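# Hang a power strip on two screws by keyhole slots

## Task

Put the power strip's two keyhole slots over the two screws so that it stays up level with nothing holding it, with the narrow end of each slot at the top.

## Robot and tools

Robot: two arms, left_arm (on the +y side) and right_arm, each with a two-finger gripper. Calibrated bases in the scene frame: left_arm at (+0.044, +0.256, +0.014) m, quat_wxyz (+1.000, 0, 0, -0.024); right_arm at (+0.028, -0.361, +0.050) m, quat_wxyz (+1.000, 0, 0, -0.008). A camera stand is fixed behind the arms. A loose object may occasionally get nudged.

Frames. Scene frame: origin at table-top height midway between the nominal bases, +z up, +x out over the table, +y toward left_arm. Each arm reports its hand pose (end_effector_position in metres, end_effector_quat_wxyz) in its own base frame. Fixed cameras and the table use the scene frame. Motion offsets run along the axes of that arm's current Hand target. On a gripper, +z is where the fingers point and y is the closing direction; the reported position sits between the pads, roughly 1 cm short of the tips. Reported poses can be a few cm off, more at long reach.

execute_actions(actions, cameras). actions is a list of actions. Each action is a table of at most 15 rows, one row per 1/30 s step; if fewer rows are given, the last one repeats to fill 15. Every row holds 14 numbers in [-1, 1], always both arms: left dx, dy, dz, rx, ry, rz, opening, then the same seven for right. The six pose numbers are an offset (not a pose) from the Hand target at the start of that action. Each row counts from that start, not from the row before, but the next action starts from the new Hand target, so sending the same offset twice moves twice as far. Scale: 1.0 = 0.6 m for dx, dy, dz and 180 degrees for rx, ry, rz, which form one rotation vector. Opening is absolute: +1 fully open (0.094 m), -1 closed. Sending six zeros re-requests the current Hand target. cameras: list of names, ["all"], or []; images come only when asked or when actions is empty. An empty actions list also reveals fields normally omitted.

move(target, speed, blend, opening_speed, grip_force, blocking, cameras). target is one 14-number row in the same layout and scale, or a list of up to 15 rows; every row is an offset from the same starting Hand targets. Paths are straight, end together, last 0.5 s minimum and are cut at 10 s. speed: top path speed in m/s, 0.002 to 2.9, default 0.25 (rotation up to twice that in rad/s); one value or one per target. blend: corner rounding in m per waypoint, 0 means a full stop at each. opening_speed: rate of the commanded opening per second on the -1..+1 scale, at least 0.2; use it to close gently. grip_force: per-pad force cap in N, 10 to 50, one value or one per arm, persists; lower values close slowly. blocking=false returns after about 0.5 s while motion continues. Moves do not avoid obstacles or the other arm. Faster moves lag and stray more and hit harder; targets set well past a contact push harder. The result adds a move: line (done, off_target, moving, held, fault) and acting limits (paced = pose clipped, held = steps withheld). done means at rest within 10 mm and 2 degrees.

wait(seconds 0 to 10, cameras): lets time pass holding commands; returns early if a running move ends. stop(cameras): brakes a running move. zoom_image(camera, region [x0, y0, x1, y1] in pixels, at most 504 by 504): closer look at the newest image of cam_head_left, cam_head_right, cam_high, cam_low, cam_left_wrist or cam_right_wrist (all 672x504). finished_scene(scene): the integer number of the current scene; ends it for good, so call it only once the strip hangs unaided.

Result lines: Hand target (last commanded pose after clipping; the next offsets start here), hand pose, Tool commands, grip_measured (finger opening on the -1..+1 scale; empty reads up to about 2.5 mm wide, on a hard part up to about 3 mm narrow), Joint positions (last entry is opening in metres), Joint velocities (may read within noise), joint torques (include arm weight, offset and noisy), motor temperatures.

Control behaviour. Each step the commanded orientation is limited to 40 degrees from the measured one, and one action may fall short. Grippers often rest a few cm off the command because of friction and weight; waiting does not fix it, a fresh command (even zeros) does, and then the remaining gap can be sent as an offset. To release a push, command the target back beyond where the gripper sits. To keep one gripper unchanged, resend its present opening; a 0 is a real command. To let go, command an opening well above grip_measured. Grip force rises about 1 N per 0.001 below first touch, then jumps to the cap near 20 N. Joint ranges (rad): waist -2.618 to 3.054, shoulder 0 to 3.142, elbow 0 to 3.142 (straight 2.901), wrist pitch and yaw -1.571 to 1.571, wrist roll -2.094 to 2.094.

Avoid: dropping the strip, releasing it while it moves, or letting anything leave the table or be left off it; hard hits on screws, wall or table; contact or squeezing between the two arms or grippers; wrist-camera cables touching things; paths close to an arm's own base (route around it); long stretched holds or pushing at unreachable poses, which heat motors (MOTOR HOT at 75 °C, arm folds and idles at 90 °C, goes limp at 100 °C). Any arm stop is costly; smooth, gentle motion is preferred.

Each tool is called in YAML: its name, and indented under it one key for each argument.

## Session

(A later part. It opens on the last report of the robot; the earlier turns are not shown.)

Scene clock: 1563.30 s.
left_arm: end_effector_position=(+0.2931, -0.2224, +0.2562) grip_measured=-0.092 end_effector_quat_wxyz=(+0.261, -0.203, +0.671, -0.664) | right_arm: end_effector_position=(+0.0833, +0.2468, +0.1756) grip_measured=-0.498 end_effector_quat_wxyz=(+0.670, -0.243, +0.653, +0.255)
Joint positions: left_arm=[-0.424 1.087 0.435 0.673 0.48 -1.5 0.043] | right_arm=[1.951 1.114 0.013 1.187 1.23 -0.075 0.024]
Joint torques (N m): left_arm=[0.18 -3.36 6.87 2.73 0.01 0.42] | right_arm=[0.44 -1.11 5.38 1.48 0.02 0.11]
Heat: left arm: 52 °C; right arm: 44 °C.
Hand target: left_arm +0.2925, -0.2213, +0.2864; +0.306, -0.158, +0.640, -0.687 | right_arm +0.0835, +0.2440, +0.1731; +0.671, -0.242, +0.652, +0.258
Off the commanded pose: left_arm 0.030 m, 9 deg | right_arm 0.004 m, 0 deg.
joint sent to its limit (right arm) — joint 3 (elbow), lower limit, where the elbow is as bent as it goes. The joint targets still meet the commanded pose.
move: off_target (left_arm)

execute_actions:
  actions: []

zoom_image:
  camera: "cam_right_wrist"
  region: [275, 140, 375, 240]

Scene clock: 1571.83 s.
left_arm: end_effector_position=(+0.2931, -0.2224, +0.2562) grip_measured=-0.092 end_effector_quat_wxyz=(+0.261, -0.202, +0.671, -0.664) | right_arm: end_effector_position=(+0.0833, +0.2468, +0.1756) grip_measured=-0.498 end_effector_quat_wxyz=(+0.670, -0.243, +0.653, +0.255)
Joint positions: left_arm=[-0.424 1.087 0.435 0.673 0.48 -1.5 0.043] | right_arm=[1.951 1.114 0.013 1.187 1.23 -0.075 0.024]
Joint velocities: within noise
Joint torques (N m): left_arm=[0.21 -3.33 6.91 2.73 0.01 0.42] | right_arm=[0.5 -1.14 5.33 1.48 0.01 0.11]
Motor temperatures (°C): left_arm=[25 24 36 53 24 26 28] | right_arm=[25 28 35 43 25 24 27]
Heat: left arm: 53 °C; right arm: 43 °C.
Hand target: left_arm +0.2925, -0.2213, +0.2864; +0.306, -0.158, +0.640, -0.687 | right_arm +0.0835, +0.2440, +0.1731; +0.671, -0.242, +0.652, +0.258
Tool commands: left_gripper/opening=-0.35 right_gripper/opening=-0.5
Off the commanded pose: left_arm 0.030 m, 9 deg | right_arm 0.004 m, 0 deg.
camera_calibration:
cam_left_wrist: T_world_to_cam=[[-0.150978, -0.0142235, 0.988435, -0.218715], [-0.963168, -0.222958, -0.150327, 0.314755], [0.222518, -0.974724, 0.0199621, -0.167876], [0, 0, 0, 1]] pos_world=[0.307496, -0.0965661, 0.266852]
cam_right_wrist: T_world_to_cam=[[0.599286, -0.794594, -0.0973527, 0.159642], [-0.350399, -0.151023, -0.924344, 0.276228], [0.719776, 0.588059, -0.368931, -0.0187116], [0, 0, 0, 1]] pos_world=[0.0145869, 0.179571, 0.263968]

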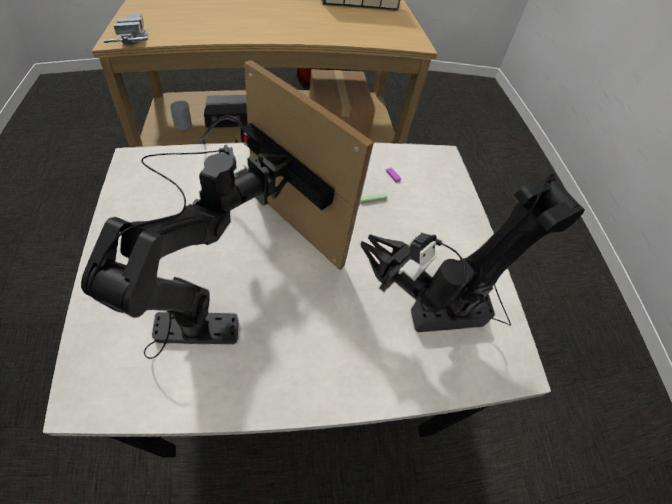

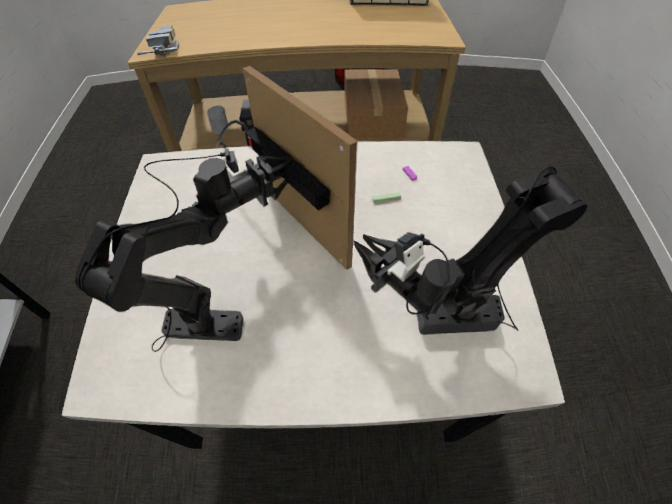

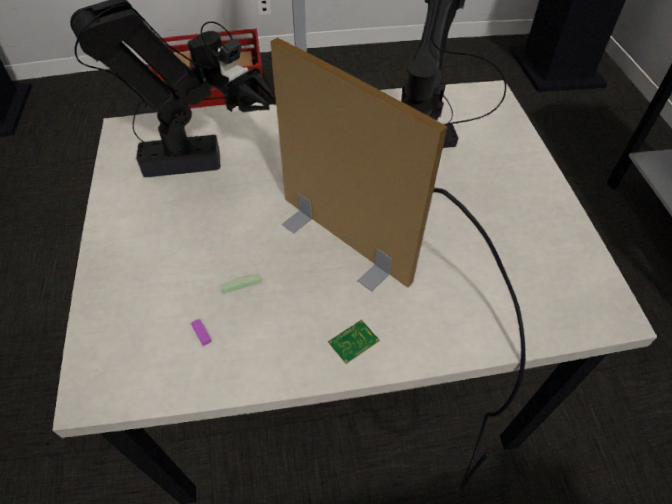

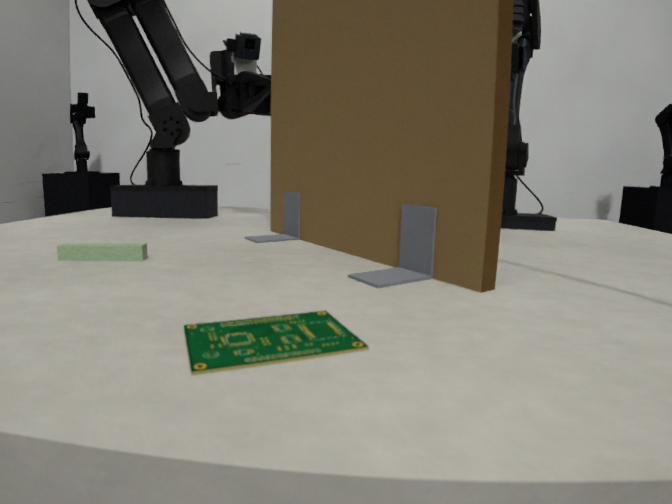

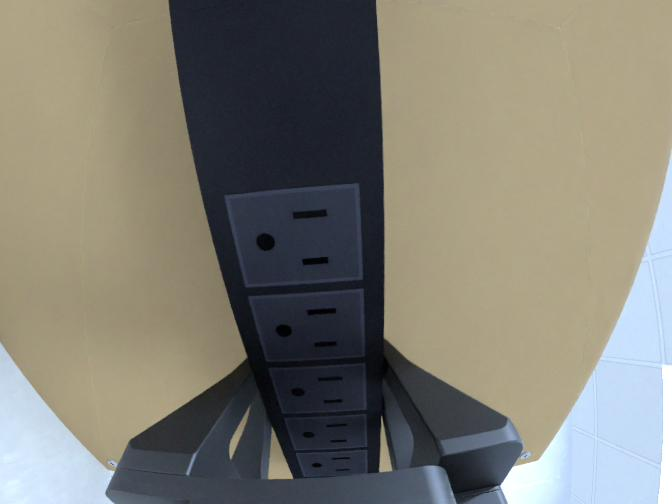

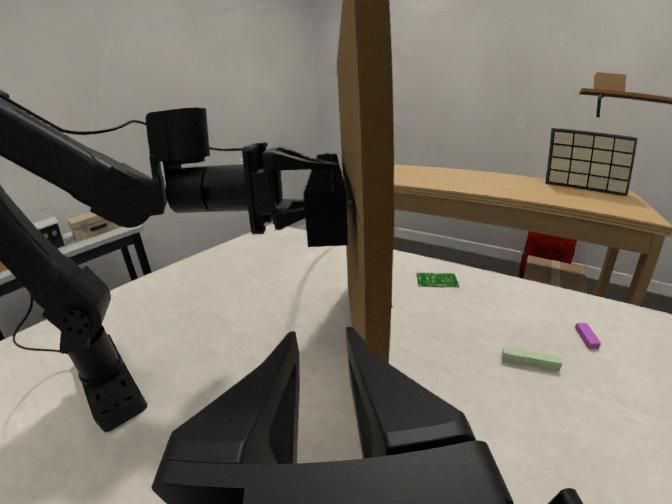

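Scaled by 5.040 from the camera's 672x504 image, which has a finer 960x720 frame.

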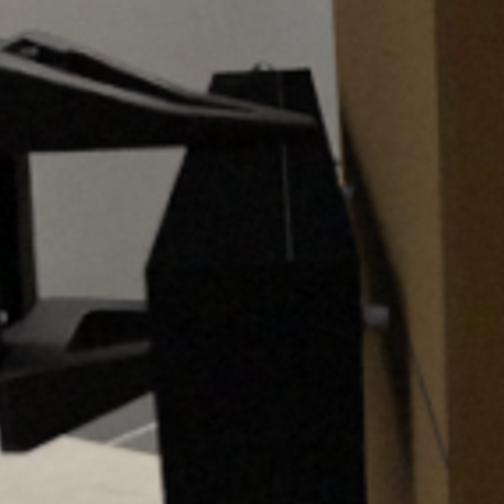

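move:
  target: [0.005,0.001,0.01,0,0,0,-0.35,0,0,0,0,0,0,-0.5]
  speed: 0.05
  cameras: ["cam_right_wrist"]

zoom_image:
  camera: "cam_right_wrist"
  region: [285, 140, 365, 220]

Scene clock: 1599.17 s.
left_arm: end_effector_position=(+0.2931, -0.2254, +0.2536) grip_measured=-0.092 end_effector_quat_wxyz=(+0.258, -0.202, +0.672, -0.664) | right_arm: end_effector_position=(+0.0833, +0.2468, +0.1756) grip_measured=-0.498 end_effector_quat_wxyz=(+0.670, -0.243, +0.653, +0.255)
Joint positions: left_arm=[-0.433 1.099 0.435 0.68 0.476 -1.499 0.043] | right_arm=[1.951 1.114 0.013 1.187 1.23 -0.075 0.024]
Joint torques (N m): left_arm=[-1.25 -2.82 7.47 2.76 -0.17 0.41] | right_arm=[0.42 -1.16 5.38 1.49 0.01 0.1]
Motor temperatures (°C): left_arm=[25 24 36 55 24 26 28] | right_arm=[25 28 35 43 25 24 27]
Heat: left arm: 55 °C; right arm: 43 °C.
Hand target: left_arm +0.2939, -0.2279, +0.2861; +0.306, -0.158, +0.640, -0.687 | right_arm +0.0835, +0.2440, +0.1731; +0.671, -0.242, +0.652, +0.258
Off the commanded pose: left_arm 0.033 m, 9 deg | right_arm 0.004 m, 0 deg.
joint sent to its limit (right arm) — joint 3 (elbow), lower limit, where the elbow is as bent as it goes. The joint targets still meet the commanded pose.
move: off_target (left_arm)
camera_calibration:
cam_right_wrist: T_world_to_cam=[[0.599286, -0.794594, -0.0973527, 0.159642], [-0.350399, -0.151023, -0.924344, 0.276228], [0.719776, 0.588059, -0.368931, -0.0187116], [0, 0, 0, 1]] pos_world=[0.0145869, 0.179571, 0.263968]
Images, in order (width x height): cam_right_wrist 672x504.

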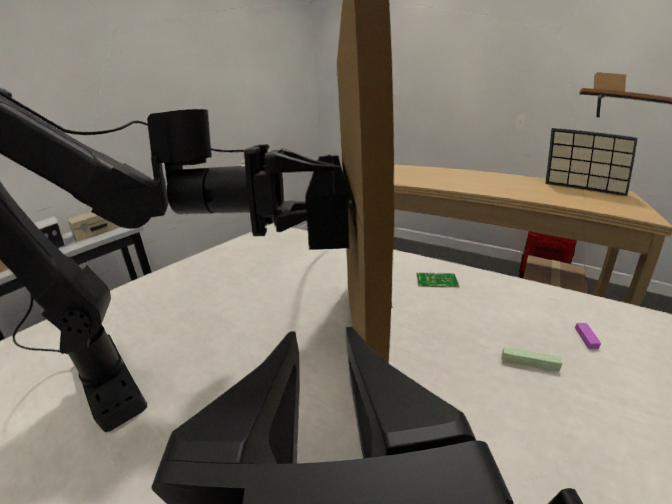

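Scaled by 6.300 from the camera's 672x504 image, which has a finer 960x720 frame.

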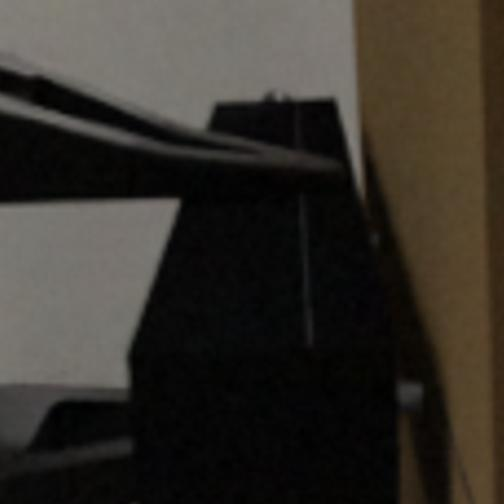

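move:
  target: [0.002,-0.003,0.0083,0,0,0,-0.35,0,0,0,0,0,0,-0.5]
  speed: 0.05
  cameras: ["cam_right_wrist"]

zoom_image:
  camera: "cam_right_wrist"
  region: [285, 140, 365, 220]

Scene clock: 1603.80 s.
left_arm: end_effector_position=(+0.2933, -0.2259, +0.2537) grip_measured=-0.092 end_effector_quat_wxyz=(+0.259, -0.203, +0.672, -0.663) | right_arm: end_effector_position=(+0.0833, +0.2468, +0.1756) grip_measured=-0.498 end_effector_quat_wxyz=(+0.670, -0.243, +0.653, +0.255)
Joint positions: left_arm=[-0.438 1.099 0.435 0.68 0.466 -1.499 0.043] | right_arm=[1.951 1.114 0.013 1.187 1.23 -0.075 0.024]
Joint torques (N m): left_arm=[-2.3 -1.94 8.51 2.73 -0.21 0.44] | right_arm=[0.43 -1.1 5.34 1.47 0.01 0.1]
Heat: left arm: 54 °C; right arm: 43 °C.
Hand target: left_arm +0.2956, -0.2326, +0.2883; +0.306, -0.158, +0.640, -0.687 | right_arm +0.0835, +0.2440, +0.1731; +0.671, -0.242, +0.652, +0.258
Off the commanded pose: left_arm 0.035 m, 9 deg | right_arm 0.004 m, 0 deg.
joint sent to its limit (right arm) — joint 3 (elbow), lower limit, where the elbow is as bent as it goes. The joint targets still meet the commanded pose.
move: off_target (left_arm)
camera_calibration:
cam_right_wrist: T_world_to_cam=[[0.599286, -0.794594, -0.0973527, 0.159642], [-0.350399, -0.151023, -0.924344, 0.276228], [0.719776, 0.588059, -0.368931, -0.0187116], [0, 0, 0, 1]] pos_world=[0.0145869, 0.179571, 0.263968]
Images, in order (width x height): cam_right_wrist 672x504.

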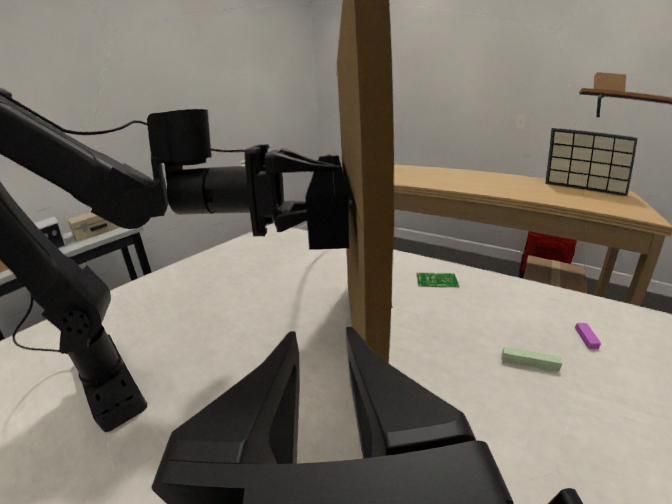

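Scaled by 6.300 from the camera's 672x504 image, which has a finer 960x720 frame.

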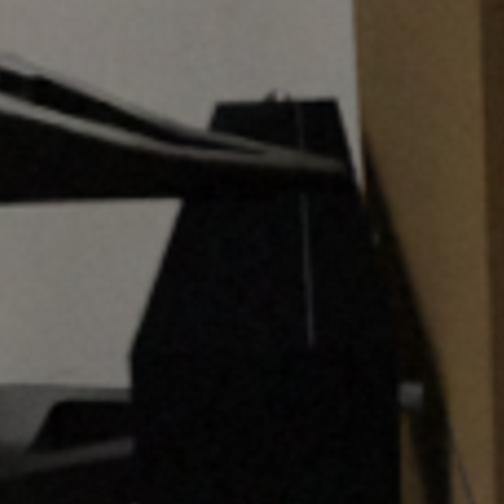

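move:
  target: [0.01,-0.002,0,0,0,0,-0.35,0,0,0,0,0,0,-0.5]
  speed: 0.04

move:
  target: [0.005,-0.002,0,0,0,0,-0.35,0,0,0,0,0,0,-0.5]
  speed: 0.04

move:
  target: [0.005,-0.002,0,0,0,0,-0.35,0,0,0,0,0,0,-0.5]
  speed: 0.04

Scene clock: 1612.77 s.
left_arm: end_effector_position=(+0.2934, -0.2263, +0.2537) grip_measured=-0.092 end_effector_quat_wxyz=(+0.265, -0.208, +0.669, -0.662) | right_arm: end_effector_position=(+0.0833, +0.2468, +0.1756) grip_measured=-0.498 end_effector_quat_wxyz=(+0.670, -0.243, +0.653, +0.255)
Joint positions: left_arm=[-0.453 1.095 0.43 0.685 0.435 -1.498 0.043] | right_arm=[1.951 1.114 0.013 1.187 1.23 -0.075 0.024]
Joint torques (N m): left_arm=[-3.49 -2.62 8.44 2.63 -0.17 0.46] | right_arm=[0.4 -1.14 5.33 1.48 0.03 0.11]
Heat: left arm: 53 °C; right arm: 42 °C.
Hand target: left_arm +0.2908, -0.2364, +0.2886; +0.306, -0.158, +0.640, -0.687 | right_arm +0.0835, +0.2440, +0.1731; +0.671, -0.242, +0.652, +0.258
Off the commanded pose: left_arm 0.036 m, 9 deg | right_arm 0.004 m, 0 deg.
joint sent to its limit (right arm) — joint 3 (elbow), lower limit, where the elbow is as bent as it goes. The joint targets still meet the commanded pose.
move: off_target (left_arm)

Scene clock: 1613.57 s.
left_arm: end_effector_position=(+0.2927, -0.2269, +0.2540) grip_measured=-0.092 end_effector_quat_wxyz=(+0.270, -0.211, +0.668, -0.661) | right_arm: end_effector_position=(+0.0833, +0.2468, +0.1756) grip_measured=-0.498 end_effector_quat_wxyz=(+0.670, -0.243, +0.653, +0.255)
Joint positions: left_arm=[-0.466 1.089 0.426 0.685 0.411 -1.498 0.043] | right_arm=[1.951 1.114 0.013 1.187 1.23 -0.075 0.024]
Joint torques (N m): left_arm=[-3.44 -2.74 8.54 2.57 -0.07 0.48] | right_arm=[0.42 -1.14 5.31 1.46 0.01 0.11]
Heat: left arm: 53 °C; right arm: 42 °C.
Hand target: left_arm +0.2882, -0.2382, +0.2891; +0.306, -0.158, +0.640, -0.687 | right_arm +0.0835, +0.2440, +0.1731; +0.671, -0.242, +0.652, +0.258
Off the commanded pose: left_arm 0.037 m, 9 deg | right_arm 0.004 m, 0 deg.
joint sent to its limit (right arm) — joint 3 (elbow), lower limit, where the elbow is as bent as it goes. The joint targets still meet the commanded pose.
move: off_target (left_arm)

Scene clock: 1614.33 s.
left_arm: end_effector_position=(+0.2926, -0.2270, +0.2545) grip_measured=-0.092 end_effector_quat_wxyz=(+0.275, -0.215, +0.665, -0.660) | right_arm: end_effector_position=(+0.0833, +0.2468, +0.1756) grip_measured=-0.498 end_effector_quat_wxyz=(+0.670, -0.243, +0.653, +0.255)
Joint positions: left_arm=[-0.479 1.084 0.423 0.685 0.385 -1.498 0.043] | right_arm=[1.951 1.114 0.013 1.187 1.23 -0.075 0.024]
Joint torques (N m): left_arm=[-3.71 -2.89 8.61 2.53 0.05 0.48] | right_arm=[0.44 -1.11 5.34 1.47 0.02 0.1]
Heat: left arm: 53 °C; right arm: 42 °C.
Hand target: left_arm +0.2857, -0.2400, +0.2898; +0.306, -0.158, +0.640, -0.687 | right_arm +0.0835, +0.2440, +0.1731; +0.671, -0.242, +0.652, +0.258
Off the commanded pose: left_arm 0.038 m, 9 deg | right_arm 0.004 m, 0 deg.
joint sent to its limit (right arm) — joint 3 (elbow), lower limit, where the elbow is as bent as it goes. The joint targets still meet the commanded pose.
move: off_target (left_arm)

wait:
  seconds: 0.1
  cameras: ["cam_right_wrist","cam_left_wrist"]

zoom_image:
  camera: "cam_right_wrist"
  region: [315, 150, 365, 200]

zoom_image:
  camera: "cam_right_wrist"
  region: [315, 190, 365, 240]

Scene clock: 1619.73 s.
left_arm: end_effector_position=(+0.2925, -0.2270, +0.2545) grip_measured=-0.092 end_effector_quat_wxyz=(+0.275, -0.215, +0.665, -0.660) | right_arm: end_effector_position=(+0.0833, +0.2468, +0.1756) grip_measured=-0.498 end_effector_quat_wxyz=(+0.670, -0.243, +0.653, +0.255)
Joint positions: left_arm=[-0.479 1.084 0.423 0.685 0.384 -1.498 0.043] | right_arm=[1.951 1.114 0.013 1.187 1.23 -0.075 0.024]
Joint torques (N m): left_arm=[-3.64 -2.92 8.69 2.52 0.05 0.49] | right_arm=[0.42 -1.13 5.33 1.48 0.02 0.11]
Heat: left arm: 53 °C; right arm: 42 °C.
Hand target: left_arm +0.2857, -0.2401, +0.2898; +0.306, -0.158, +0.640, -0.687 | right_arm +0.0835, +0.2440, +0.1731; +0.671, -0.242, +0.652, +0.258
Tool commands: left_gripper/opening=-0.35 right_gripper/opening=-0.5
Off the commanded pose: left_arm 0.038 m, 9 deg | right_arm 0.004 m, 0 deg.
wait: 0.10 s; at rest from the start
camera_calibration:
cam_left_wrist: T_world_to_cam=[[-0.153115, -0.0188035, 0.988029, -0.217462], [-0.95305, -0.261508, -0.152672, 0.301812], [0.261248, -0.965018, 0.0221202, -0.181943], [0, 0, 0, 1]] pos_world=[0.301878, -0.100741, 0.264961]
cam_right_wrist: T_world_to_cam=[[0.599286, -0.794594, -0.0973527, 0.159642], [-0.350399, -0.151023, -0.924344, 0.276228], [0.719776, 0.588059, -0.368931, -0.0187116], [0, 0, 0, 1]] pos_world=[0.0145869, 0.179571, 0.263968]
Images, in order (width x height): cam_left_wrist 672x504, cam_right_wrist 672x504.

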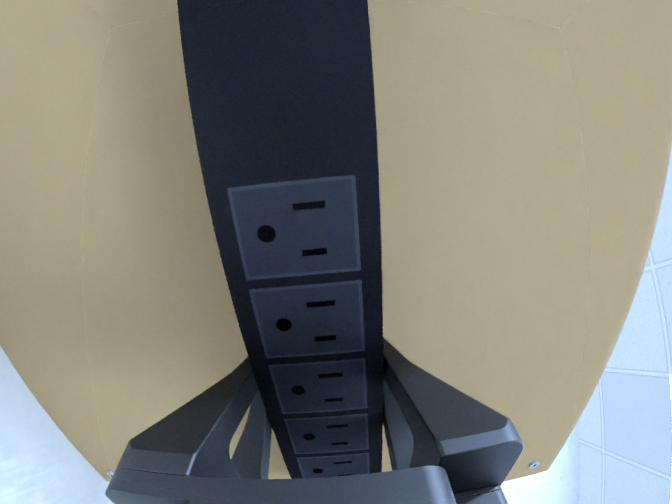

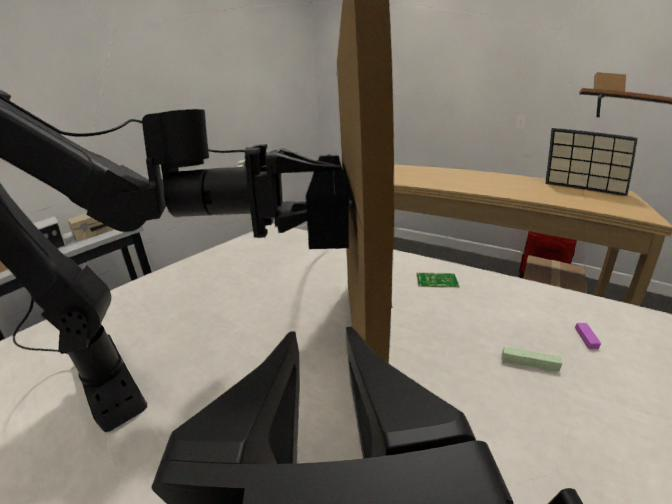

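Scaled by 10.080 from the camera's 672x504 image, which has a finer 960x720 frame.

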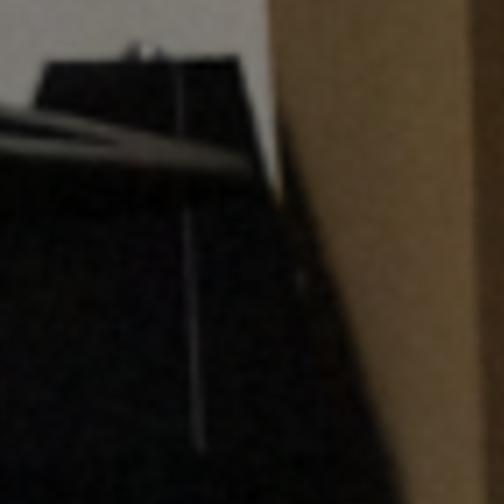

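Scaled by 10.080 from the camera's 672x504 image, which has a finer 960x720 frame.

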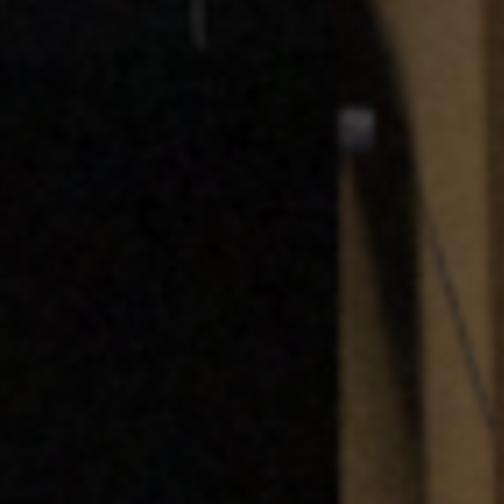

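move:
  target: [-0.018,0,0.005,0,0,0,-0.35,0,0,0,0,0,0,-0.5]
  speed: 0.05

move:
  target: [0,0.01,0,0,0,0,-0.35,0,0,0,0,0,0,-0.5]
  speed: 0.05

move:
  target: [0,0.01,0,0,0,0,-0.35,0,0,0,0,0,0,-0.5]
  speed: 0.05

move:
  target: [0,0.01,0,0,0,0,-0.35,0,0,0,0,0,0,-0.5]
  speed: 0.05
  cameras: ["cam_right_wrist"]

zoom_image:
  camera: "cam_right_wrist"
  region: [305, 150, 365, 210]

Scene clock: 1635.00 s.
left_arm: end_effector_position=(+0.2927, -0.2266, +0.2535) grip_measured=-0.092 end_effector_quat_wxyz=(+0.270, -0.210, +0.667, -0.662) | right_arm: end_effector_position=(+0.0833, +0.2468, +0.1756) grip_measured=-0.498 end_effector_quat_wxyz=(+0.670, -0.243, +0.653, +0.255)
Joint positions: left_arm=[-0.465 1.092 0.423 0.692 0.413 -1.498 0.043] | right_arm=[1.951 1.114 0.013 1.187 1.23 -0.075 0.024]
Joint torques (N m): left_arm=[-1.03 -1.36 10.33 2.52 0.11 0.47] | right_arm=[0.4 -1.13 5.3 1.49 0 0.11]
Heat: left arm: 53 °C; right arm: 42 °C.
Hand target: left_arm +0.2958, -0.2356, +0.2922; +0.306, -0.158, +0.640, -0.687 | right_arm +0.0835, +0.2440, +0.1731; +0.671, -0.242, +0.652, +0.258
Off the commanded pose: left_arm 0.040 m, 8 deg | right_arm 0.004 m, 0 deg.
joint sent to its limit (right arm) — joint 3 (elbow), lower limit, where the elbow is as bent as it goes. The joint targets still meet the commanded pose.
move: off_target (left_arm)

Scene clock: 1635.80 s.
left_arm: end_effector_position=(+0.2935, -0.2264, +0.2538) grip_measured=-0.092 end_effector_quat_wxyz=(+0.269, -0.207, +0.666, -0.664) | right_arm: end_effector_position=(+0.0833, +0.2468, +0.1756) grip_measured=-0.498 end_effector_quat_wxyz=(+0.670, -0.243, +0.653, +0.255)
Joint positions: left_arm=[-0.457 1.1 0.423 0.706 0.427 -1.499 0.043] | right_arm=[1.951 1.114 0.013 1.187 1.23 -0.075 0.024]
Joint torques (N m): left_arm=[-1.59 -0.49 9.42 2.65 0.06 0.47] | right_arm=[0.43 -1.07 5.37 1.49 0.02 0.1]
Heat: left arm: 53 °C; right arm: 42 °C.
Hand target: left_arm +0.2971, -0.2356, +0.2864; +0.306, -0.158, +0.640, -0.687 | right_arm +0.0835, +0.2440, +0.1731; +0.671, -0.242, +0.652, +0.258
Off the commanded pose: left_arm 0.034 m, 8 deg | right_arm 0.004 m, 0 deg.
joint sent to its limit (right arm) — joint 3 (elbow), lower limit, where the elbow is as bent as it goes. The joint targets still meet the commanded pose.
move: off_target (left_arm)

Scene clock: 1636.80 s.
left_arm: end_effector_position=(+0.2935, -0.2263, +0.2531) grip_measured=-0.092 end_effector_quat_wxyz=(+0.270, -0.203, +0.661, -0.670) | right_arm: end_effector_position=(+0.0833, +0.2468, +0.1756) grip_measured=-0.498 end_effector_quat_wxyz=(+0.670, -0.243, +0.653, +0.255)
Joint positions: left_arm=[-0.452 1.118 0.408 0.757 0.437 -1.507 0.043] | right_arm=[1.951 1.114 0.013 1.187 1.23 -0.075 0.024]
Joint torques (N m): left_arm=[-1.66 0.03 9.35 2.52 -0.04 0.54] | right_arm=[0.42 -1.13 5.37 1.47 0.01 0.1]
Heat: left arm: 53 °C; right arm: 42 °C.
Hand target: left_arm +0.2984, -0.2356, +0.2805; +0.306, -0.158, +0.640, -0.687 | right_arm +0.0835, +0.2440, +0.1731; +0.671, -0.242, +0.652, +0.258
Off the commanded pose: left_arm 0.029 m, 7 deg | right_arm 0.004 m, 0 deg.
joint sent to its limit (right arm) — joint 3 (elbow), lower limit, where the elbow is as bent as it goes. The joint targets still meet the commanded pose.
move: off_target (left_arm)

Scene clock: 1637.80 s.
left_arm: end_effector_position=(+0.2935, -0.2264, +0.2523) grip_measured=-0.092 end_effector_quat_wxyz=(+0.271, -0.199, +0.654, -0.677) | right_arm: end_effector_position=(+0.0833, +0.2468, +0.1756) grip_measured=-0.498 end_effector_quat_wxyz=(+0.670, -0.243, +0.653, +0.255)
Joint positions: left_arm=[-0.449 1.14 0.391 0.82 0.445 -1.516 0.043] | right_arm=[1.951 1.114 0.013 1.187 1.23 -0.075 0.024]
Joint torques (N m): left_arm=[-1.77 0.35 9.63 2.24 -0.09 0.61] | right_arm=[0.47 -1.14 5.34 1.49 0.01 0.1]
Heat: left arm: 53 °C; right arm: 42 °C.
Hand target: left_arm +0.2997, -0.2356, +0.2746; +0.306, -0.158, +0.640, -0.687 | right_arm +0.0835, +0.2440, +0.1731; +0.671, -0.242, +0.652, +0.258
Off the commanded pose: left_arm 0.025 m, 7 deg | right_arm 0.004 m, 0 deg.
joint sent to its limit (right arm) — joint 3 (elbow), lower limit, where the elbow is as bent as it goes. The joint targets still meet the commanded pose.
move: off_target (left_arm)
camera_calibration:
cam_right_wrist: T_world_to_cam=[[0.599286, -0.794594, -0.0973527, 0.159642], [-0.350399, -0.151023, -0.924344, 0.276228], [0.719776, 0.588059, -0.368931, -0.0187116], [0, 0, 0, 1]] pos_world=[0.0145869, 0.179571, 0.263968]
Images, in order (width x height): cam_right_wrist 672x504.

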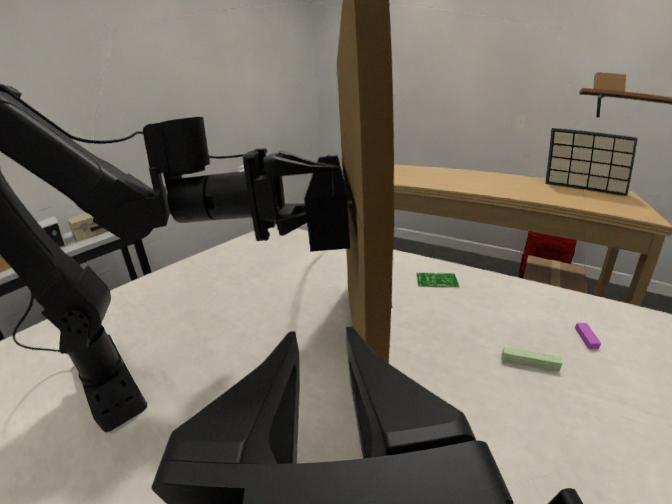

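Scaled by 8.400 from the camera's 672x504 image, which has a finer 960x720 frame.

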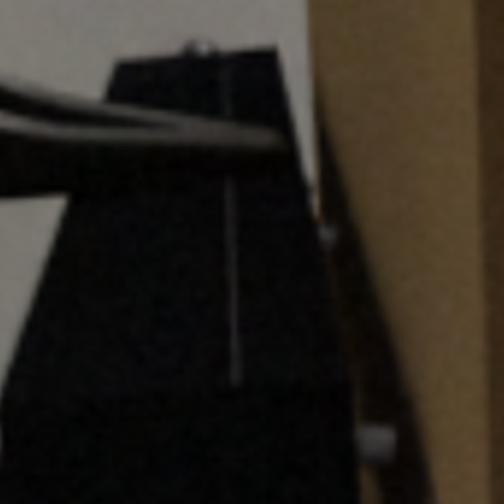

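move:
  target: [0,-0.03,0.012,0,0,0,-0.35,0,0,0,0,0,0,-0.5]
  speed: 0.05

move:
  target: [0,0,0.012,0,0,0,-0.35,0,0,0,0,0,0,-0.5]
  speed: 0.05
  cameras: ["cam_right_wrist"]

zoom_image:
  camera: "cam_right_wrist"
  region: [305, 150, 365, 210]

Scene clock: 1647.83 s.
left_arm: end_effector_position=(+0.2933, -0.2263, +0.2520) grip_measured=-0.092 end_effector_quat_wxyz=(+0.271, -0.205, +0.659, -0.671) | right_arm: end_effector_position=(+0.0833, +0.2468, +0.1756) grip_measured=-0.498 end_effector_quat_wxyz=(+0.670, -0.243, +0.653, +0.255)
Joint positions: left_arm=[-0.456 1.123 0.399 0.777 0.429 -1.511 0.043] | right_arm=[1.951 1.114 0.013 1.187 1.23 -0.075 0.024]
Joint torques (N m): left_arm=[-3.03 -1.57 13 1.8 -0.1 0.54] | right_arm=[0.4 -1.14 5.37 1.5 0 0.1]
Heat: left arm: 52 °C; right arm: 42 °C.
Hand target: left_arm +0.3001, -0.2414, +0.2932; +0.306, -0.157, +0.640, -0.687 | right_arm +0.0835, +0.2440, +0.1731; +0.671, -0.242, +0.652, +0.258
Off the commanded pose: left_arm 0.044 m, 7 deg | right_arm 0.004 m, 0 deg.
joint sent to its limit (right arm) — joint 3 (elbow), lower limit, where the elbow is as bent as it goes. The joint targets still meet the commanded pose.
move: off_target (left_arm)

Scene clock: 1648.53 s.
left_arm: end_effector_position=(+0.2936, -0.2265, +0.2519) grip_measured=-0.092 end_effector_quat_wxyz=(+0.273, -0.206, +0.659, -0.670) | right_arm: end_effector_position=(+0.0833, +0.2468, +0.1756) grip_measured=-0.498 end_effector_quat_wxyz=(+0.670, -0.243, +0.653, +0.255)
Joint positions: left_arm=[-0.46 1.12 0.401 0.77 0.42 -1.509 0.043] | right_arm=[1.951 1.114 0.013 1.187 1.23 -0.075 0.024]
Joint torques (N m): left_arm=[-3.78 0.51 14.11 1.95 -0.14 0.55] | right_arm=[0.44 -1.1 5.41 1.48 0.02 0.11]
Heat: left arm: 52 °C; right arm: 42 °C.
Hand target: left_arm +0.3045, -0.2470, +0.2939; +0.306, -0.158, +0.640, -0.687 | right_arm +0.0835, +0.2440, +0.1731; +0.671, -0.242, +0.652, +0.258
Off the commanded pose: left_arm 0.048 m, 7 deg | right_arm 0.004 m, 0 deg.
joint sent to its limit (right arm) — joint 3 (elbow), lower limit, where the elbow is as bent as it goes. The joint targets still meet the commanded pose.
move: off_target (left_arm)
camera_calibration:
cam_right_wrist: T_world_to_cam=[[0.599286, -0.794594, -0.0973527, 0.159642], [-0.350399, -0.151023, -0.924344, 0.276228], [0.719776, 0.588059, -0.368931, -0.0187116], [0, 0, 0, 1]] pos_world=[0.0145869, 0.179571, 0.263968]
Images, in order (width x height): cam_right_wrist 672x504.

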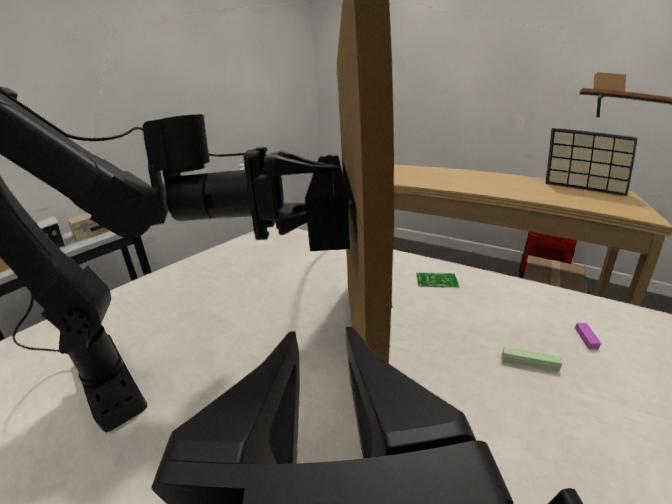

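Scaled by 8.400 from the camera's 672x504 image, which has a finer 960x720 frame.

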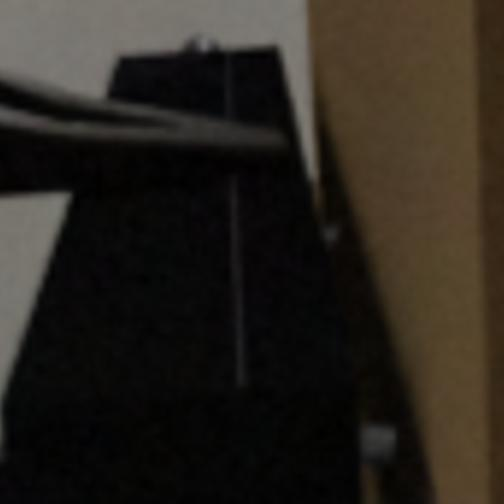

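move:
  target: [0.004,0,-0.03,0,0,0,-0.35,0,0,0,0,0,0,-0.5]
  speed: 0.06

move:
  target: [0,-0.008,0,0,0,0,-0.35,0,0,0,0,0,0,-0.5]
  speed: 0.06

Scene clock: 1659.93 s.
left_arm: end_effector_position=(+0.2924, -0.2262, +0.2514) grip_measured=-0.093 end_effector_quat_wxyz=(+0.274, -0.204, +0.662, -0.667) | right_arm: end_effector_position=(+0.0833, +0.2468, +0.1756) grip_measured=-0.498 end_effector_quat_wxyz=(+0.670, -0.243, +0.653, +0.255)
Joint positions: left_arm=[-0.461 1.11 0.401 0.754 0.42 -1.498 0.043] | right_arm=[1.951 1.114 0.013 1.187 1.23 -0.075 0.024]
Joint torques (N m): left_arm=[-1.62 -4.14 10.81 1.96 0.07 0.49] | right_arm=[0.43 -1.14 5.33 1.48 0.01 0.09]
Motor temperatures (°C): left_arm=[26 24 40 49 24 26 28] | right_arm=[25 28 35 42 25 24 27]
Heat: left arm: 49 °C; right arm: 42 °C.
Hand target: left_arm +0.2917, -0.2344, +0.2912; +0.306, -0.157, +0.640, -0.687 | right_arm +0.0835, +0.2440, +0.1731; +0.671, -0.242, +0.652, +0.258
Off the commanded pose: left_arm 0.041 m, 7 deg | right_arm 0.004 m, 0 deg.
joint sent to its limit (right arm) — joint 3 (elbow), lower limit, where the elbow is as bent as it goes. The joint targets still meet the commanded pose.
move: off_target (left_arm)

Scene clock: 1660.80 s.
left_arm: end_effector_position=(+0.2919, -0.2266, +0.2479) grip_measured=-0.093 end_effector_quat_wxyz=(+0.269, -0.209, +0.670, -0.659) | right_arm: end_effector_position=(+0.0833, +0.2468, +0.1756) grip_measured=-0.498 end_effector_quat_wxyz=(+0.670, -0.243, +0.653, +0.255)
Joint positions: left_arm=[-0.463 1.098 0.41 0.703 0.418 -1.492 0.043] | right_arm=[1.951 1.114 0.013 1.187 1.23 -0.075 0.024]
Joint torques (N m): left_arm=[-1.65 -4.85 11.06 2.16 0.05 0.37] | right_arm=[0.36 -1.1 5.29 1.47 0.01 0.11]
Heat: left arm: 49 °C; right arm: 42 °C.
Hand target: left_arm +0.2907, -0.2344, +0.2958; +0.306, -0.158, +0.640, -0.687 | right_arm +0.0835, +0.2440, +0.1731; +0.671, -0.242, +0.652, +0.258
Off the commanded pose: left_arm 0.049 m, 9 deg | right_arm 0.004 m, 0 deg.
joint sent to its limit (right arm) — joint 3 (elbow), lower limit, where the elbow is as bent as it goes. The joint targets still meet the commanded pose.
move: off_target (left_arm)

move:
  target: [0,-0.015,-0.006,0,0,0,-0.35,0,0,0,0,0,0,-0.5]
  speed: 0.06

move:
  target: [0,-0.008,0,0,0,0,-0.35,0,0,0,0,0,0,-0.5]
  speed: 0.06

Scene clock: 1665.90 s.
left_arm: end_effector_position=(+0.2868, -0.2280, +0.2464) grip_measured=-0.093 end_effector_quat_wxyz=(+0.256, -0.214, +0.681, -0.652) | right_arm: end_effector_position=(+0.0833, +0.2468, +0.1756) grip_measured=-0.498 end_effector_quat_wxyz=(+0.670, -0.243, +0.653, +0.255)
Joint positions: left_arm=[-0.472 1.063 0.425 0.616 0.421 -1.492 0.043] | right_arm=[1.951 1.114 0.013 1.187 1.23 -0.075 0.024]
Joint torques (N m): left_arm=[-0.79 -5.83 10.93 2.42 0.04 0.4] | right_arm=[0.46 -1.17 5.35 1.47 0 0.1]
Heat: left arm: 49 °C; right arm: 41 °C.
Hand target: left_arm +0.2865, -0.2317, +0.3040; +0.306, -0.158, +0.640, -0.687 | right_arm +0.0835, +0.2440, +0.1731; +0.671, -0.242, +0.652, +0.258
Off the commanded pose: left_arm 0.058 m, 11 deg | right_arm 0.004 m, 0 deg.
joint sent to its limit (right arm) — joint 3 (elbow), lower limit, where the elbow is as bent as it goes. The joint targets still meet the commanded pose.
move: off_target (left_arm)

Scene clock: 1666.90 s.
left_arm: end_effector_position=(+0.2852, -0.2276, +0.2503) grip_measured=-0.093 end_effector_quat_wxyz=(+0.255, -0.214, +0.682, -0.651) | right_arm: end_effector_position=(+0.0833, +0.2468, +0.1756) grip_measured=-0.498 end_effector_quat_wxyz=(+0.670, -0.243, +0.653, +0.255)
Joint positions: left_arm=[-0.473 1.044 0.436 0.585 0.421 -1.492 0.043] | right_arm=[1.951 1.114 0.013 1.187 1.23 -0.075 0.024]
Joint torques (N m): left_arm=[-0.87 -5.39 11.15 2.45 0.02 0.39] | right_arm=[0.4 -1.16 5.39 1.48 0.01 0.11]
Heat: left arm: 49 °C; right arm: 41 °C.
Hand target: left_arm +0.2855, -0.2317, +0.3088; +0.306, -0.158, +0.640, -0.687 | right_arm +0.0835, +0.2440, +0.1731; +0.671, -0.242, +0.652, +0.258
Off the commanded pose: left_arm 0.059 m, 11 deg | right_arm 0.004 m, 0 deg.
joint sent to its limit (right arm) — joint 3 (elbow), lower limit, where the elbow is as bent as it goes. The joint targets still meet the commanded pose.
move: off_target (left_arm)

move:
  target: [-0.0067,-0.0083,0,0,0,0,-0.35,0,0,0,0,0,0,-0.5]
  speed: 0.06
  cameras: ["cam_right_wrist","cam_left_wrist"]

zoom_image:
  camera: "cam_right_wrist"
  region: [275, 140, 375, 240]

Scene clock: 1673.97 s.
left_arm: end_effector_position=(+0.2846, -0.2275, +0.2563) grip_measured=-0.093 end_effector_quat_wxyz=(+0.253, -0.212, +0.682, -0.652) | right_arm: end_effector_position=(+0.0833, +0.2468, +0.1756) grip_measured=-0.498 end_effector_quat_wxyz=(+0.670, -0.243, +0.653, +0.255)
Joint positions: left_arm=[-0.47 1.031 0.455 0.552 0.428 -1.492 0.043] | right_arm=[1.951 1.114 0.013 1.187 1.23 -0.075 0.024]
Joint torques (N m): left_arm=[0.36 -4.67 11.38 2.44 0.07 0.38] | right_arm=[0.46 -1.05 5.33 1.48 0.02 0.11]
Heat: left arm: 51 °C; right arm: 41 °C.
Hand target: left_arm +0.2874, -0.2292, +0.3144; +0.306, -0.158, +0.640, -0.687 | right_arm +0.0835, +0.2440, +0.1731; +0.671, -0.242, +0.652, +0.258
Off the commanded pose: left_arm 0.058 m, 11 deg | right_arm 0.004 m, 0 deg.
joint sent to its limit (right arm) — joint 3 (elbow), lower limit, where the elbow is as bent as it goes. The joint targets still meet the commanded pose.
move: off_target (left_arm)
camera_calibration:
cam_left_wrist: T_world_to_cam=[[-0.11681, -0.0391106, 0.992384, -0.236558], [-0.966675, -0.224721, -0.12264, 0.298963], [0.227806, -0.973638, -0.0115576, -0.164188], [0, 0, 0, 1]] pos_world=[0.298771, -0.101929, 0.269524]
cam_right_wrist: T_world_to_cam=[[0.599286, -0.794594, -0.0973527, 0.159642], [-0.350399, -0.151023, -0.924344, 0.276228], [0.719776, 0.588059, -0.368931, -0.0187116], [0, 0, 0, 1]] pos_world=[0.0145869, 0.179571, 0.263968]
Images, in order (width x height): cam_left_wrist 672x504, cam_right_wrist 672x504.

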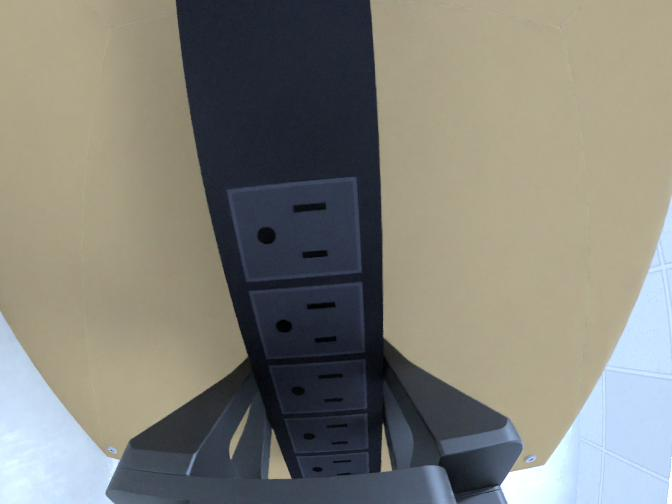

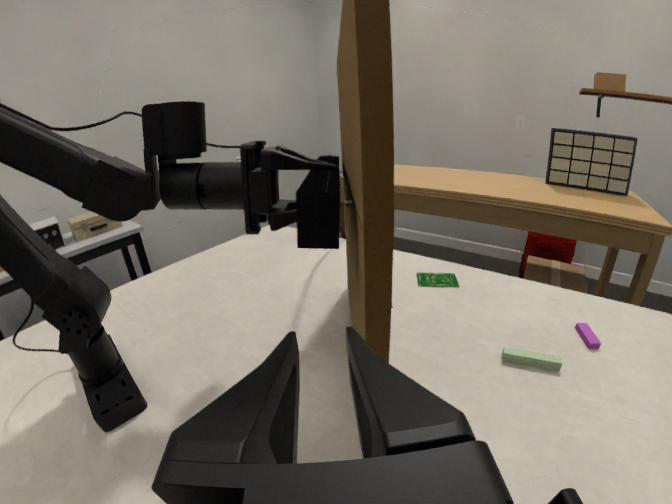

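Scaled by 5.040 from the camera's 672x504 image, which has a finer 960x720 frame.

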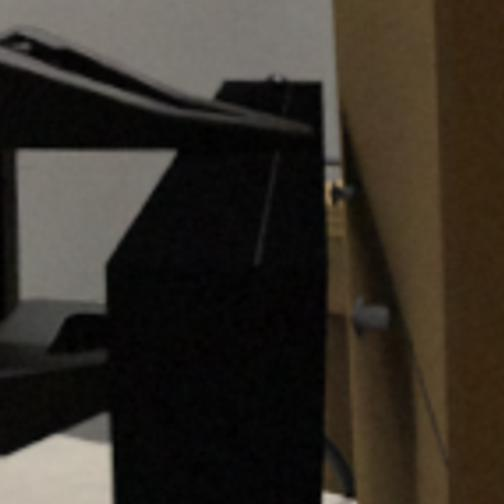

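move:
  target: [0.001,-0.0045,0.0125,0,0,0,-0.35,0,0,0,0,0,0,-0.5]
  speed: 0.05

Scene clock: 1682.03 s.
left_arm: end_effector_position=(+0.2868, -0.2291, +0.2629) grip_measured=-0.093 end_effector_quat_wxyz=(+0.256, -0.211, +0.680, -0.653) | right_arm: end_effector_position=(+0.0833, +0.2468, +0.1756) grip_measured=-0.498 end_effector_quat_wxyz=(+0.670, -0.243, +0.653, +0.255)
Joint positions: left_arm=[-0.474 1.035 0.478 0.541 0.423 -1.492 0.043] | right_arm=[1.951 1.114 0.013 1.187 1.23 -0.075 0.024]
Joint torques (N m): left_arm=[-0.95 -3.04 11.59 2.57 0.01 0.39] | right_arm=[0.39 -1.17 5.42 1.48 0.01 0.1]
Heat: left arm: 52 °C; right arm: 41 °C.
Hand target: left_arm +0.2910, -0.2355, +0.3179; +0.306, -0.158, +0.640, -0.687 | right_arm +0.0835, +0.2440, +0.1731; +0.671, -0.242, +0.652, +0.258
Off the commanded pose: left_arm 0.056 m, 10 deg | right_arm 0.004 m, 0 deg.
joint sent to its limit (right arm) — joint 3 (elbow), lower limit, where the elbow is as bent as it goes. The joint targets still meet the commanded pose.
move: off_target (left_arm)

move:
  target: [-0.003,0.01,0.004,0,0,0,-0.35,0,0,0,0,0,0,-0.5]
  speed: 0.05

move:
  target: [0,0.01,-0.002,0,0,0,-0.35,0,0,0,0,0,0,-0.5]
  speed: 0.05

move:
  target: [0,0.008,-0.002,0,0,0,-0.35,0,0,0,0,0,0,-0.5]
  speed: 0.05

move:
  target: [0,0.006,-0.002,0,0,0,-0.35,0,0,0,0,0,0,-0.5]
  speed: 0.05

Scene clock: 1689.30 s.
left_arm: end_effector_position=(+0.2890, -0.2294, +0.2608) grip_measured=-0.093 end_effector_quat_wxyz=(+0.256, -0.214, +0.681, -0.652) | right_arm: end_effector_position=(+0.0833, +0.2468, +0.1756) grip_measured=-0.498 end_effector_quat_wxyz=(+0.670, -0.243, +0.653, +0.255)
Joint positions: left_arm=[-0.474 1.047 0.478 0.549 0.418 -1.492 0.043] | right_arm=[1.951 1.114 0.013 1.187 1.23 -0.075 0.024]
Joint torques (N m): left_arm=[-0.46 -1.96 10.99 2.78 0.07 0.4] | right_arm=[0.4 -1.16 5.39 1.48 0.01 0.1]
Heat: left arm: 52 °C; right arm: 41 °C.
Hand target: left_arm +0.2951, -0.2362, +0.3128; +0.306, -0.158, +0.640, -0.687 | right_arm +0.0835, +0.2440, +0.1731; +0.671, -0.242, +0.652, +0.258
Off the commanded pose: left_arm 0.053 m, 11 deg | right_arm 0.004 m, 0 deg.
joint sent to its limit (right arm) — joint 3 (elbow), lower limit, where the elbow is as bent as it goes. The joint targets still meet the commanded pose.
move: off_target (left_arm)

Scene clock: 1690.10 s.
left_arm: end_effector_position=(+0.2894, -0.2292, +0.2611) grip_measured=-0.093 end_effector_quat_wxyz=(+0.256, -0.212, +0.681, -0.653) | right_arm: end_effector_position=(+0.0833, +0.2468, +0.1756) grip_measured=-0.498 end_effector_quat_wxyz=(+0.670, -0.243, +0.653, +0.255)
Joint positions: left_arm=[-0.47 1.05 0.478 0.555 0.425 -1.492 0.043] | right_arm=[1.951 1.114 0.013 1.187 1.23 -0.075 0.024]
Joint torques (N m): left_arm=[-0.38 -1.21 9.84 2.96 0.05 0.4] | right_arm=[0.43 -1.09 5.31 1.49 0.02 0.12]
Heat: left arm: 52 °C; right arm: 41 °C.
Hand target: left_arm +0.2957, -0.2352, +0.3068; +0.306, -0.158, +0.640, -0.687 | right_arm +0.0835, +0.2440, +0.1731; +0.671, -0.242, +0.652, +0.258
Off the commanded pose: left_arm 0.047 m, 10 deg | right_arm 0.004 m, 0 deg.
joint sent to its limit (right arm) — joint 3 (elbow), lower limit, where the elbow is as bent as it goes. The joint targets still meet the commanded pose.
move: off_target (left_arm)

Scene clock: 1690.90 s.
left_arm: end_effector_position=(+0.2898, -0.2290, +0.2612) grip_measured=-0.093 end_effector_quat_wxyz=(+0.255, -0.210, +0.680, -0.654) | right_arm: end_effector_position=(+0.0833, +0.2468, +0.1756) grip_measured=-0.498 end_effector_quat_wxyz=(+0.670, -0.243, +0.653, +0.255)
Joint positions: left_arm=[-0.464 1.055 0.478 0.562 0.436 -1.492 0.043] | right_arm=[1.951 1.114 0.013 1.187 1.23 -0.075 0.024]
Joint torques (N m): left_arm=[-0.55 -0.9 8.9 3.09 -0.01 0.42] | right_arm=[0.4 -1.1 5.35 1.48 0.02 0.09]
Heat: left arm: 53 °C; right arm: 41 °C.
Hand target: left_arm +0.2960, -0.2342, +0.3020; +0.306, -0.157, +0.640, -0.687 | right_arm +0.0835, +0.2440, +0.1731; +0.671, -0.242, +0.652, +0.258
Off the commanded pose: left_arm 0.042 m, 10 deg | right_arm 0.004 m, 0 deg.
joint sent to its limit (right arm) — joint 3 (elbow), lower limit, where the elbow is as bent as it goes. The joint targets still meet the commanded pose.
move: off_target (left_arm)

Scene clock: 1691.83 s.
left_arm: end_effector_position=(+0.2898, -0.2288, +0.2607) grip_measured=-0.093 end_effector_quat_wxyz=(+0.255, -0.207, +0.677, -0.658) | right_arm: end_effector_position=(+0.0833, +0.2468, +0.1756) grip_measured=-0.498 end_effector_quat_wxyz=(+0.670, -0.243, +0.653, +0.255)
Joint positions: left_arm=[-0.46 1.063 0.467 0.593 0.444 -1.497 0.043] | right_arm=[1.951 1.114 0.013 1.187 1.23 -0.075 0.024]
Joint torques (N m): left_arm=[-0.47 -0.94 8.7 2.96 -0.06 0.46] | right_arm=[0.46 -1.05 5.35 1.49 0.01 0.12]
Heat: left arm: 53 °C; right arm: 41 °C.
Hand target: left_arm +0.2961, -0.2332, +0.2982; +0.306, -0.158, +0.640, -0.687 | right_arm +0.0835, +0.2440, +0.1731; +0.671, -0.242, +0.652, +0.258
Off the commanded pose: left_arm 0.038 m, 10 deg | right_arm 0.004 m, 0 deg.
joint sent to its limit (right arm) — joint 3 (elbow), lower limit, where the elbow is as bent as it goes. The joint targets still meet the commanded pose.
move: off_target (left_arm)

move:
  target: [0,0.004,-0.012,0,0,0,-0.35,0,0,0,0,0,0,-0.5]
  speed: 0.05

move:
  target: [0,0.005,0,0,0,0,-0.35,0,0,0,0,0,0,-0.5]
  speed: 0.05
  cameras: ["cam_right_wrist"]

zoom_image:
  camera: "cam_right_wrist"
  region: [285, 140, 385, 240]

Scene clock: 1699.77 s.
left_arm: end_effector_position=(+0.2915, -0.2268, +0.2597) grip_measured=-0.093 end_effector_quat_wxyz=(+0.259, -0.208, +0.674, -0.659) | right_arm: end_effector_position=(+0.0833, +0.2468, +0.1756) grip_measured=-0.498 end_effector_quat_wxyz=(+0.670, -0.243, +0.653, +0.255)
Joint positions: left_arm=[-0.452 1.069 0.458 0.616 0.444 -1.497 0.043] | right_arm=[1.951 1.114 0.013 1.187 1.23 -0.075 0.024]
Joint torques (N m): left_arm=[0.25 -2.66 7.62 2.87 0.08 0.44] | right_arm=[0.43 -1.14 5.38 1.46 0 0.11]
Motor temperatures (°C): left_arm=[25 24 39 54 24 26 28] | right_arm=[25 28 35 41 25 24 27]
Heat: left arm: 54 °C; right arm: 41 °C.
Hand target: left_arm +0.2923, -0.2276, +0.2949; +0.306, -0.158, +0.640, -0.687 | right_arm +0.0835, +0.2440, +0.1731; +0.671, -0.242, +0.652, +0.258
Off the commanded pose: left_arm 0.035 m, 9 deg | right_arm 0.004 m, 0 deg.
joint sent to its limit (right arm) — joint 3 (elbow), lower limit, where the elbow is as bent as it goes. The joint targets still meet the commanded pose.
move: off_target (left_arm)

Scene clock: 1700.67 s.
left_arm: end_effector_position=(+0.2914, -0.2268, +0.2591) grip_measured=-0.093 end_effector_quat_wxyz=(+0.261, -0.205, +0.672, -0.662) | right_arm: end_effector_position=(+0.0833, +0.2468, +0.1756) grip_measured=-0.498 end_effector_quat_wxyz=(+0.670, -0.243, +0.653, +0.255)
Joint positions: left_arm=[-0.45 1.076 0.449 0.641 0.449 -1.497 0.043] | right_arm=[1.951 1.114 0.013 1.187 1.23 -0.075 0.024]
Joint torques (N m): left_arm=[0.16 -2.5 7.73 2.79 0.05 0.41] | right_arm=[0.49 -1.06 5.35 1.49 0 0.09]
Heat: left arm: 54 °C; right arm: 41 °C.
Hand target: left_arm +0.2928, -0.2277, +0.2921; +0.306, -0.157, +0.640, -0.687 | right_arm +0.0835, +0.2440, +0.1731; +0.671, -0.242, +0.652, +0.258
Off the commanded pose: left_arm 0.033 m, 9 deg | right_arm 0.004 m, 0 deg.
joint sent to its limit (right arm) — joint 3 (elbow), lower limit, where the elbow is as bent as it goes. The joint targets still meet the commanded pose.
move: off_target (left_arm)
camera_calibration:
cam_right_wrist: T_world_to_cam=[[0.599286, -0.794594, -0.0973527, 0.159642], [-0.350399, -0.151023, -0.924344, 0.276228], [0.719776, 0.588059, -0.368931, -0.0187116], [0, 0, 0, 1]] pos_world=[0.0145869, 0.179571, 0.263968]
Images, in order (width x height): cam_right_wrist 672x504.

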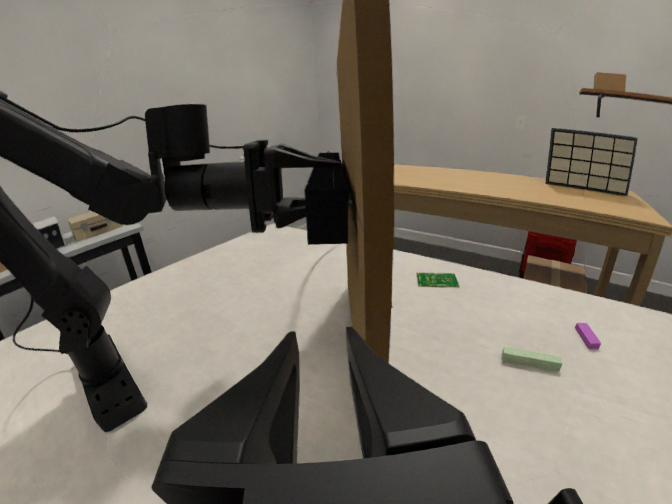

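Scaled by 5.040 from the camera's 672x504 image, which has a finer 960x720 frame.

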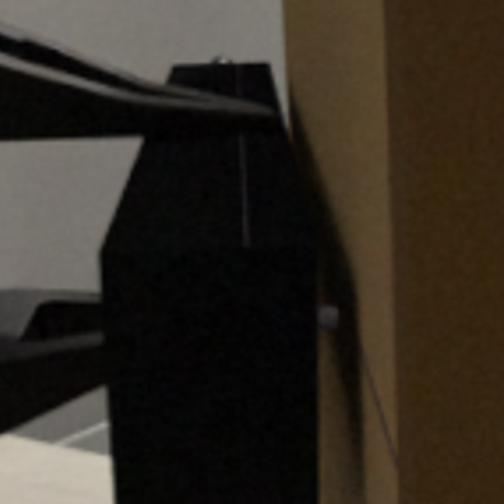

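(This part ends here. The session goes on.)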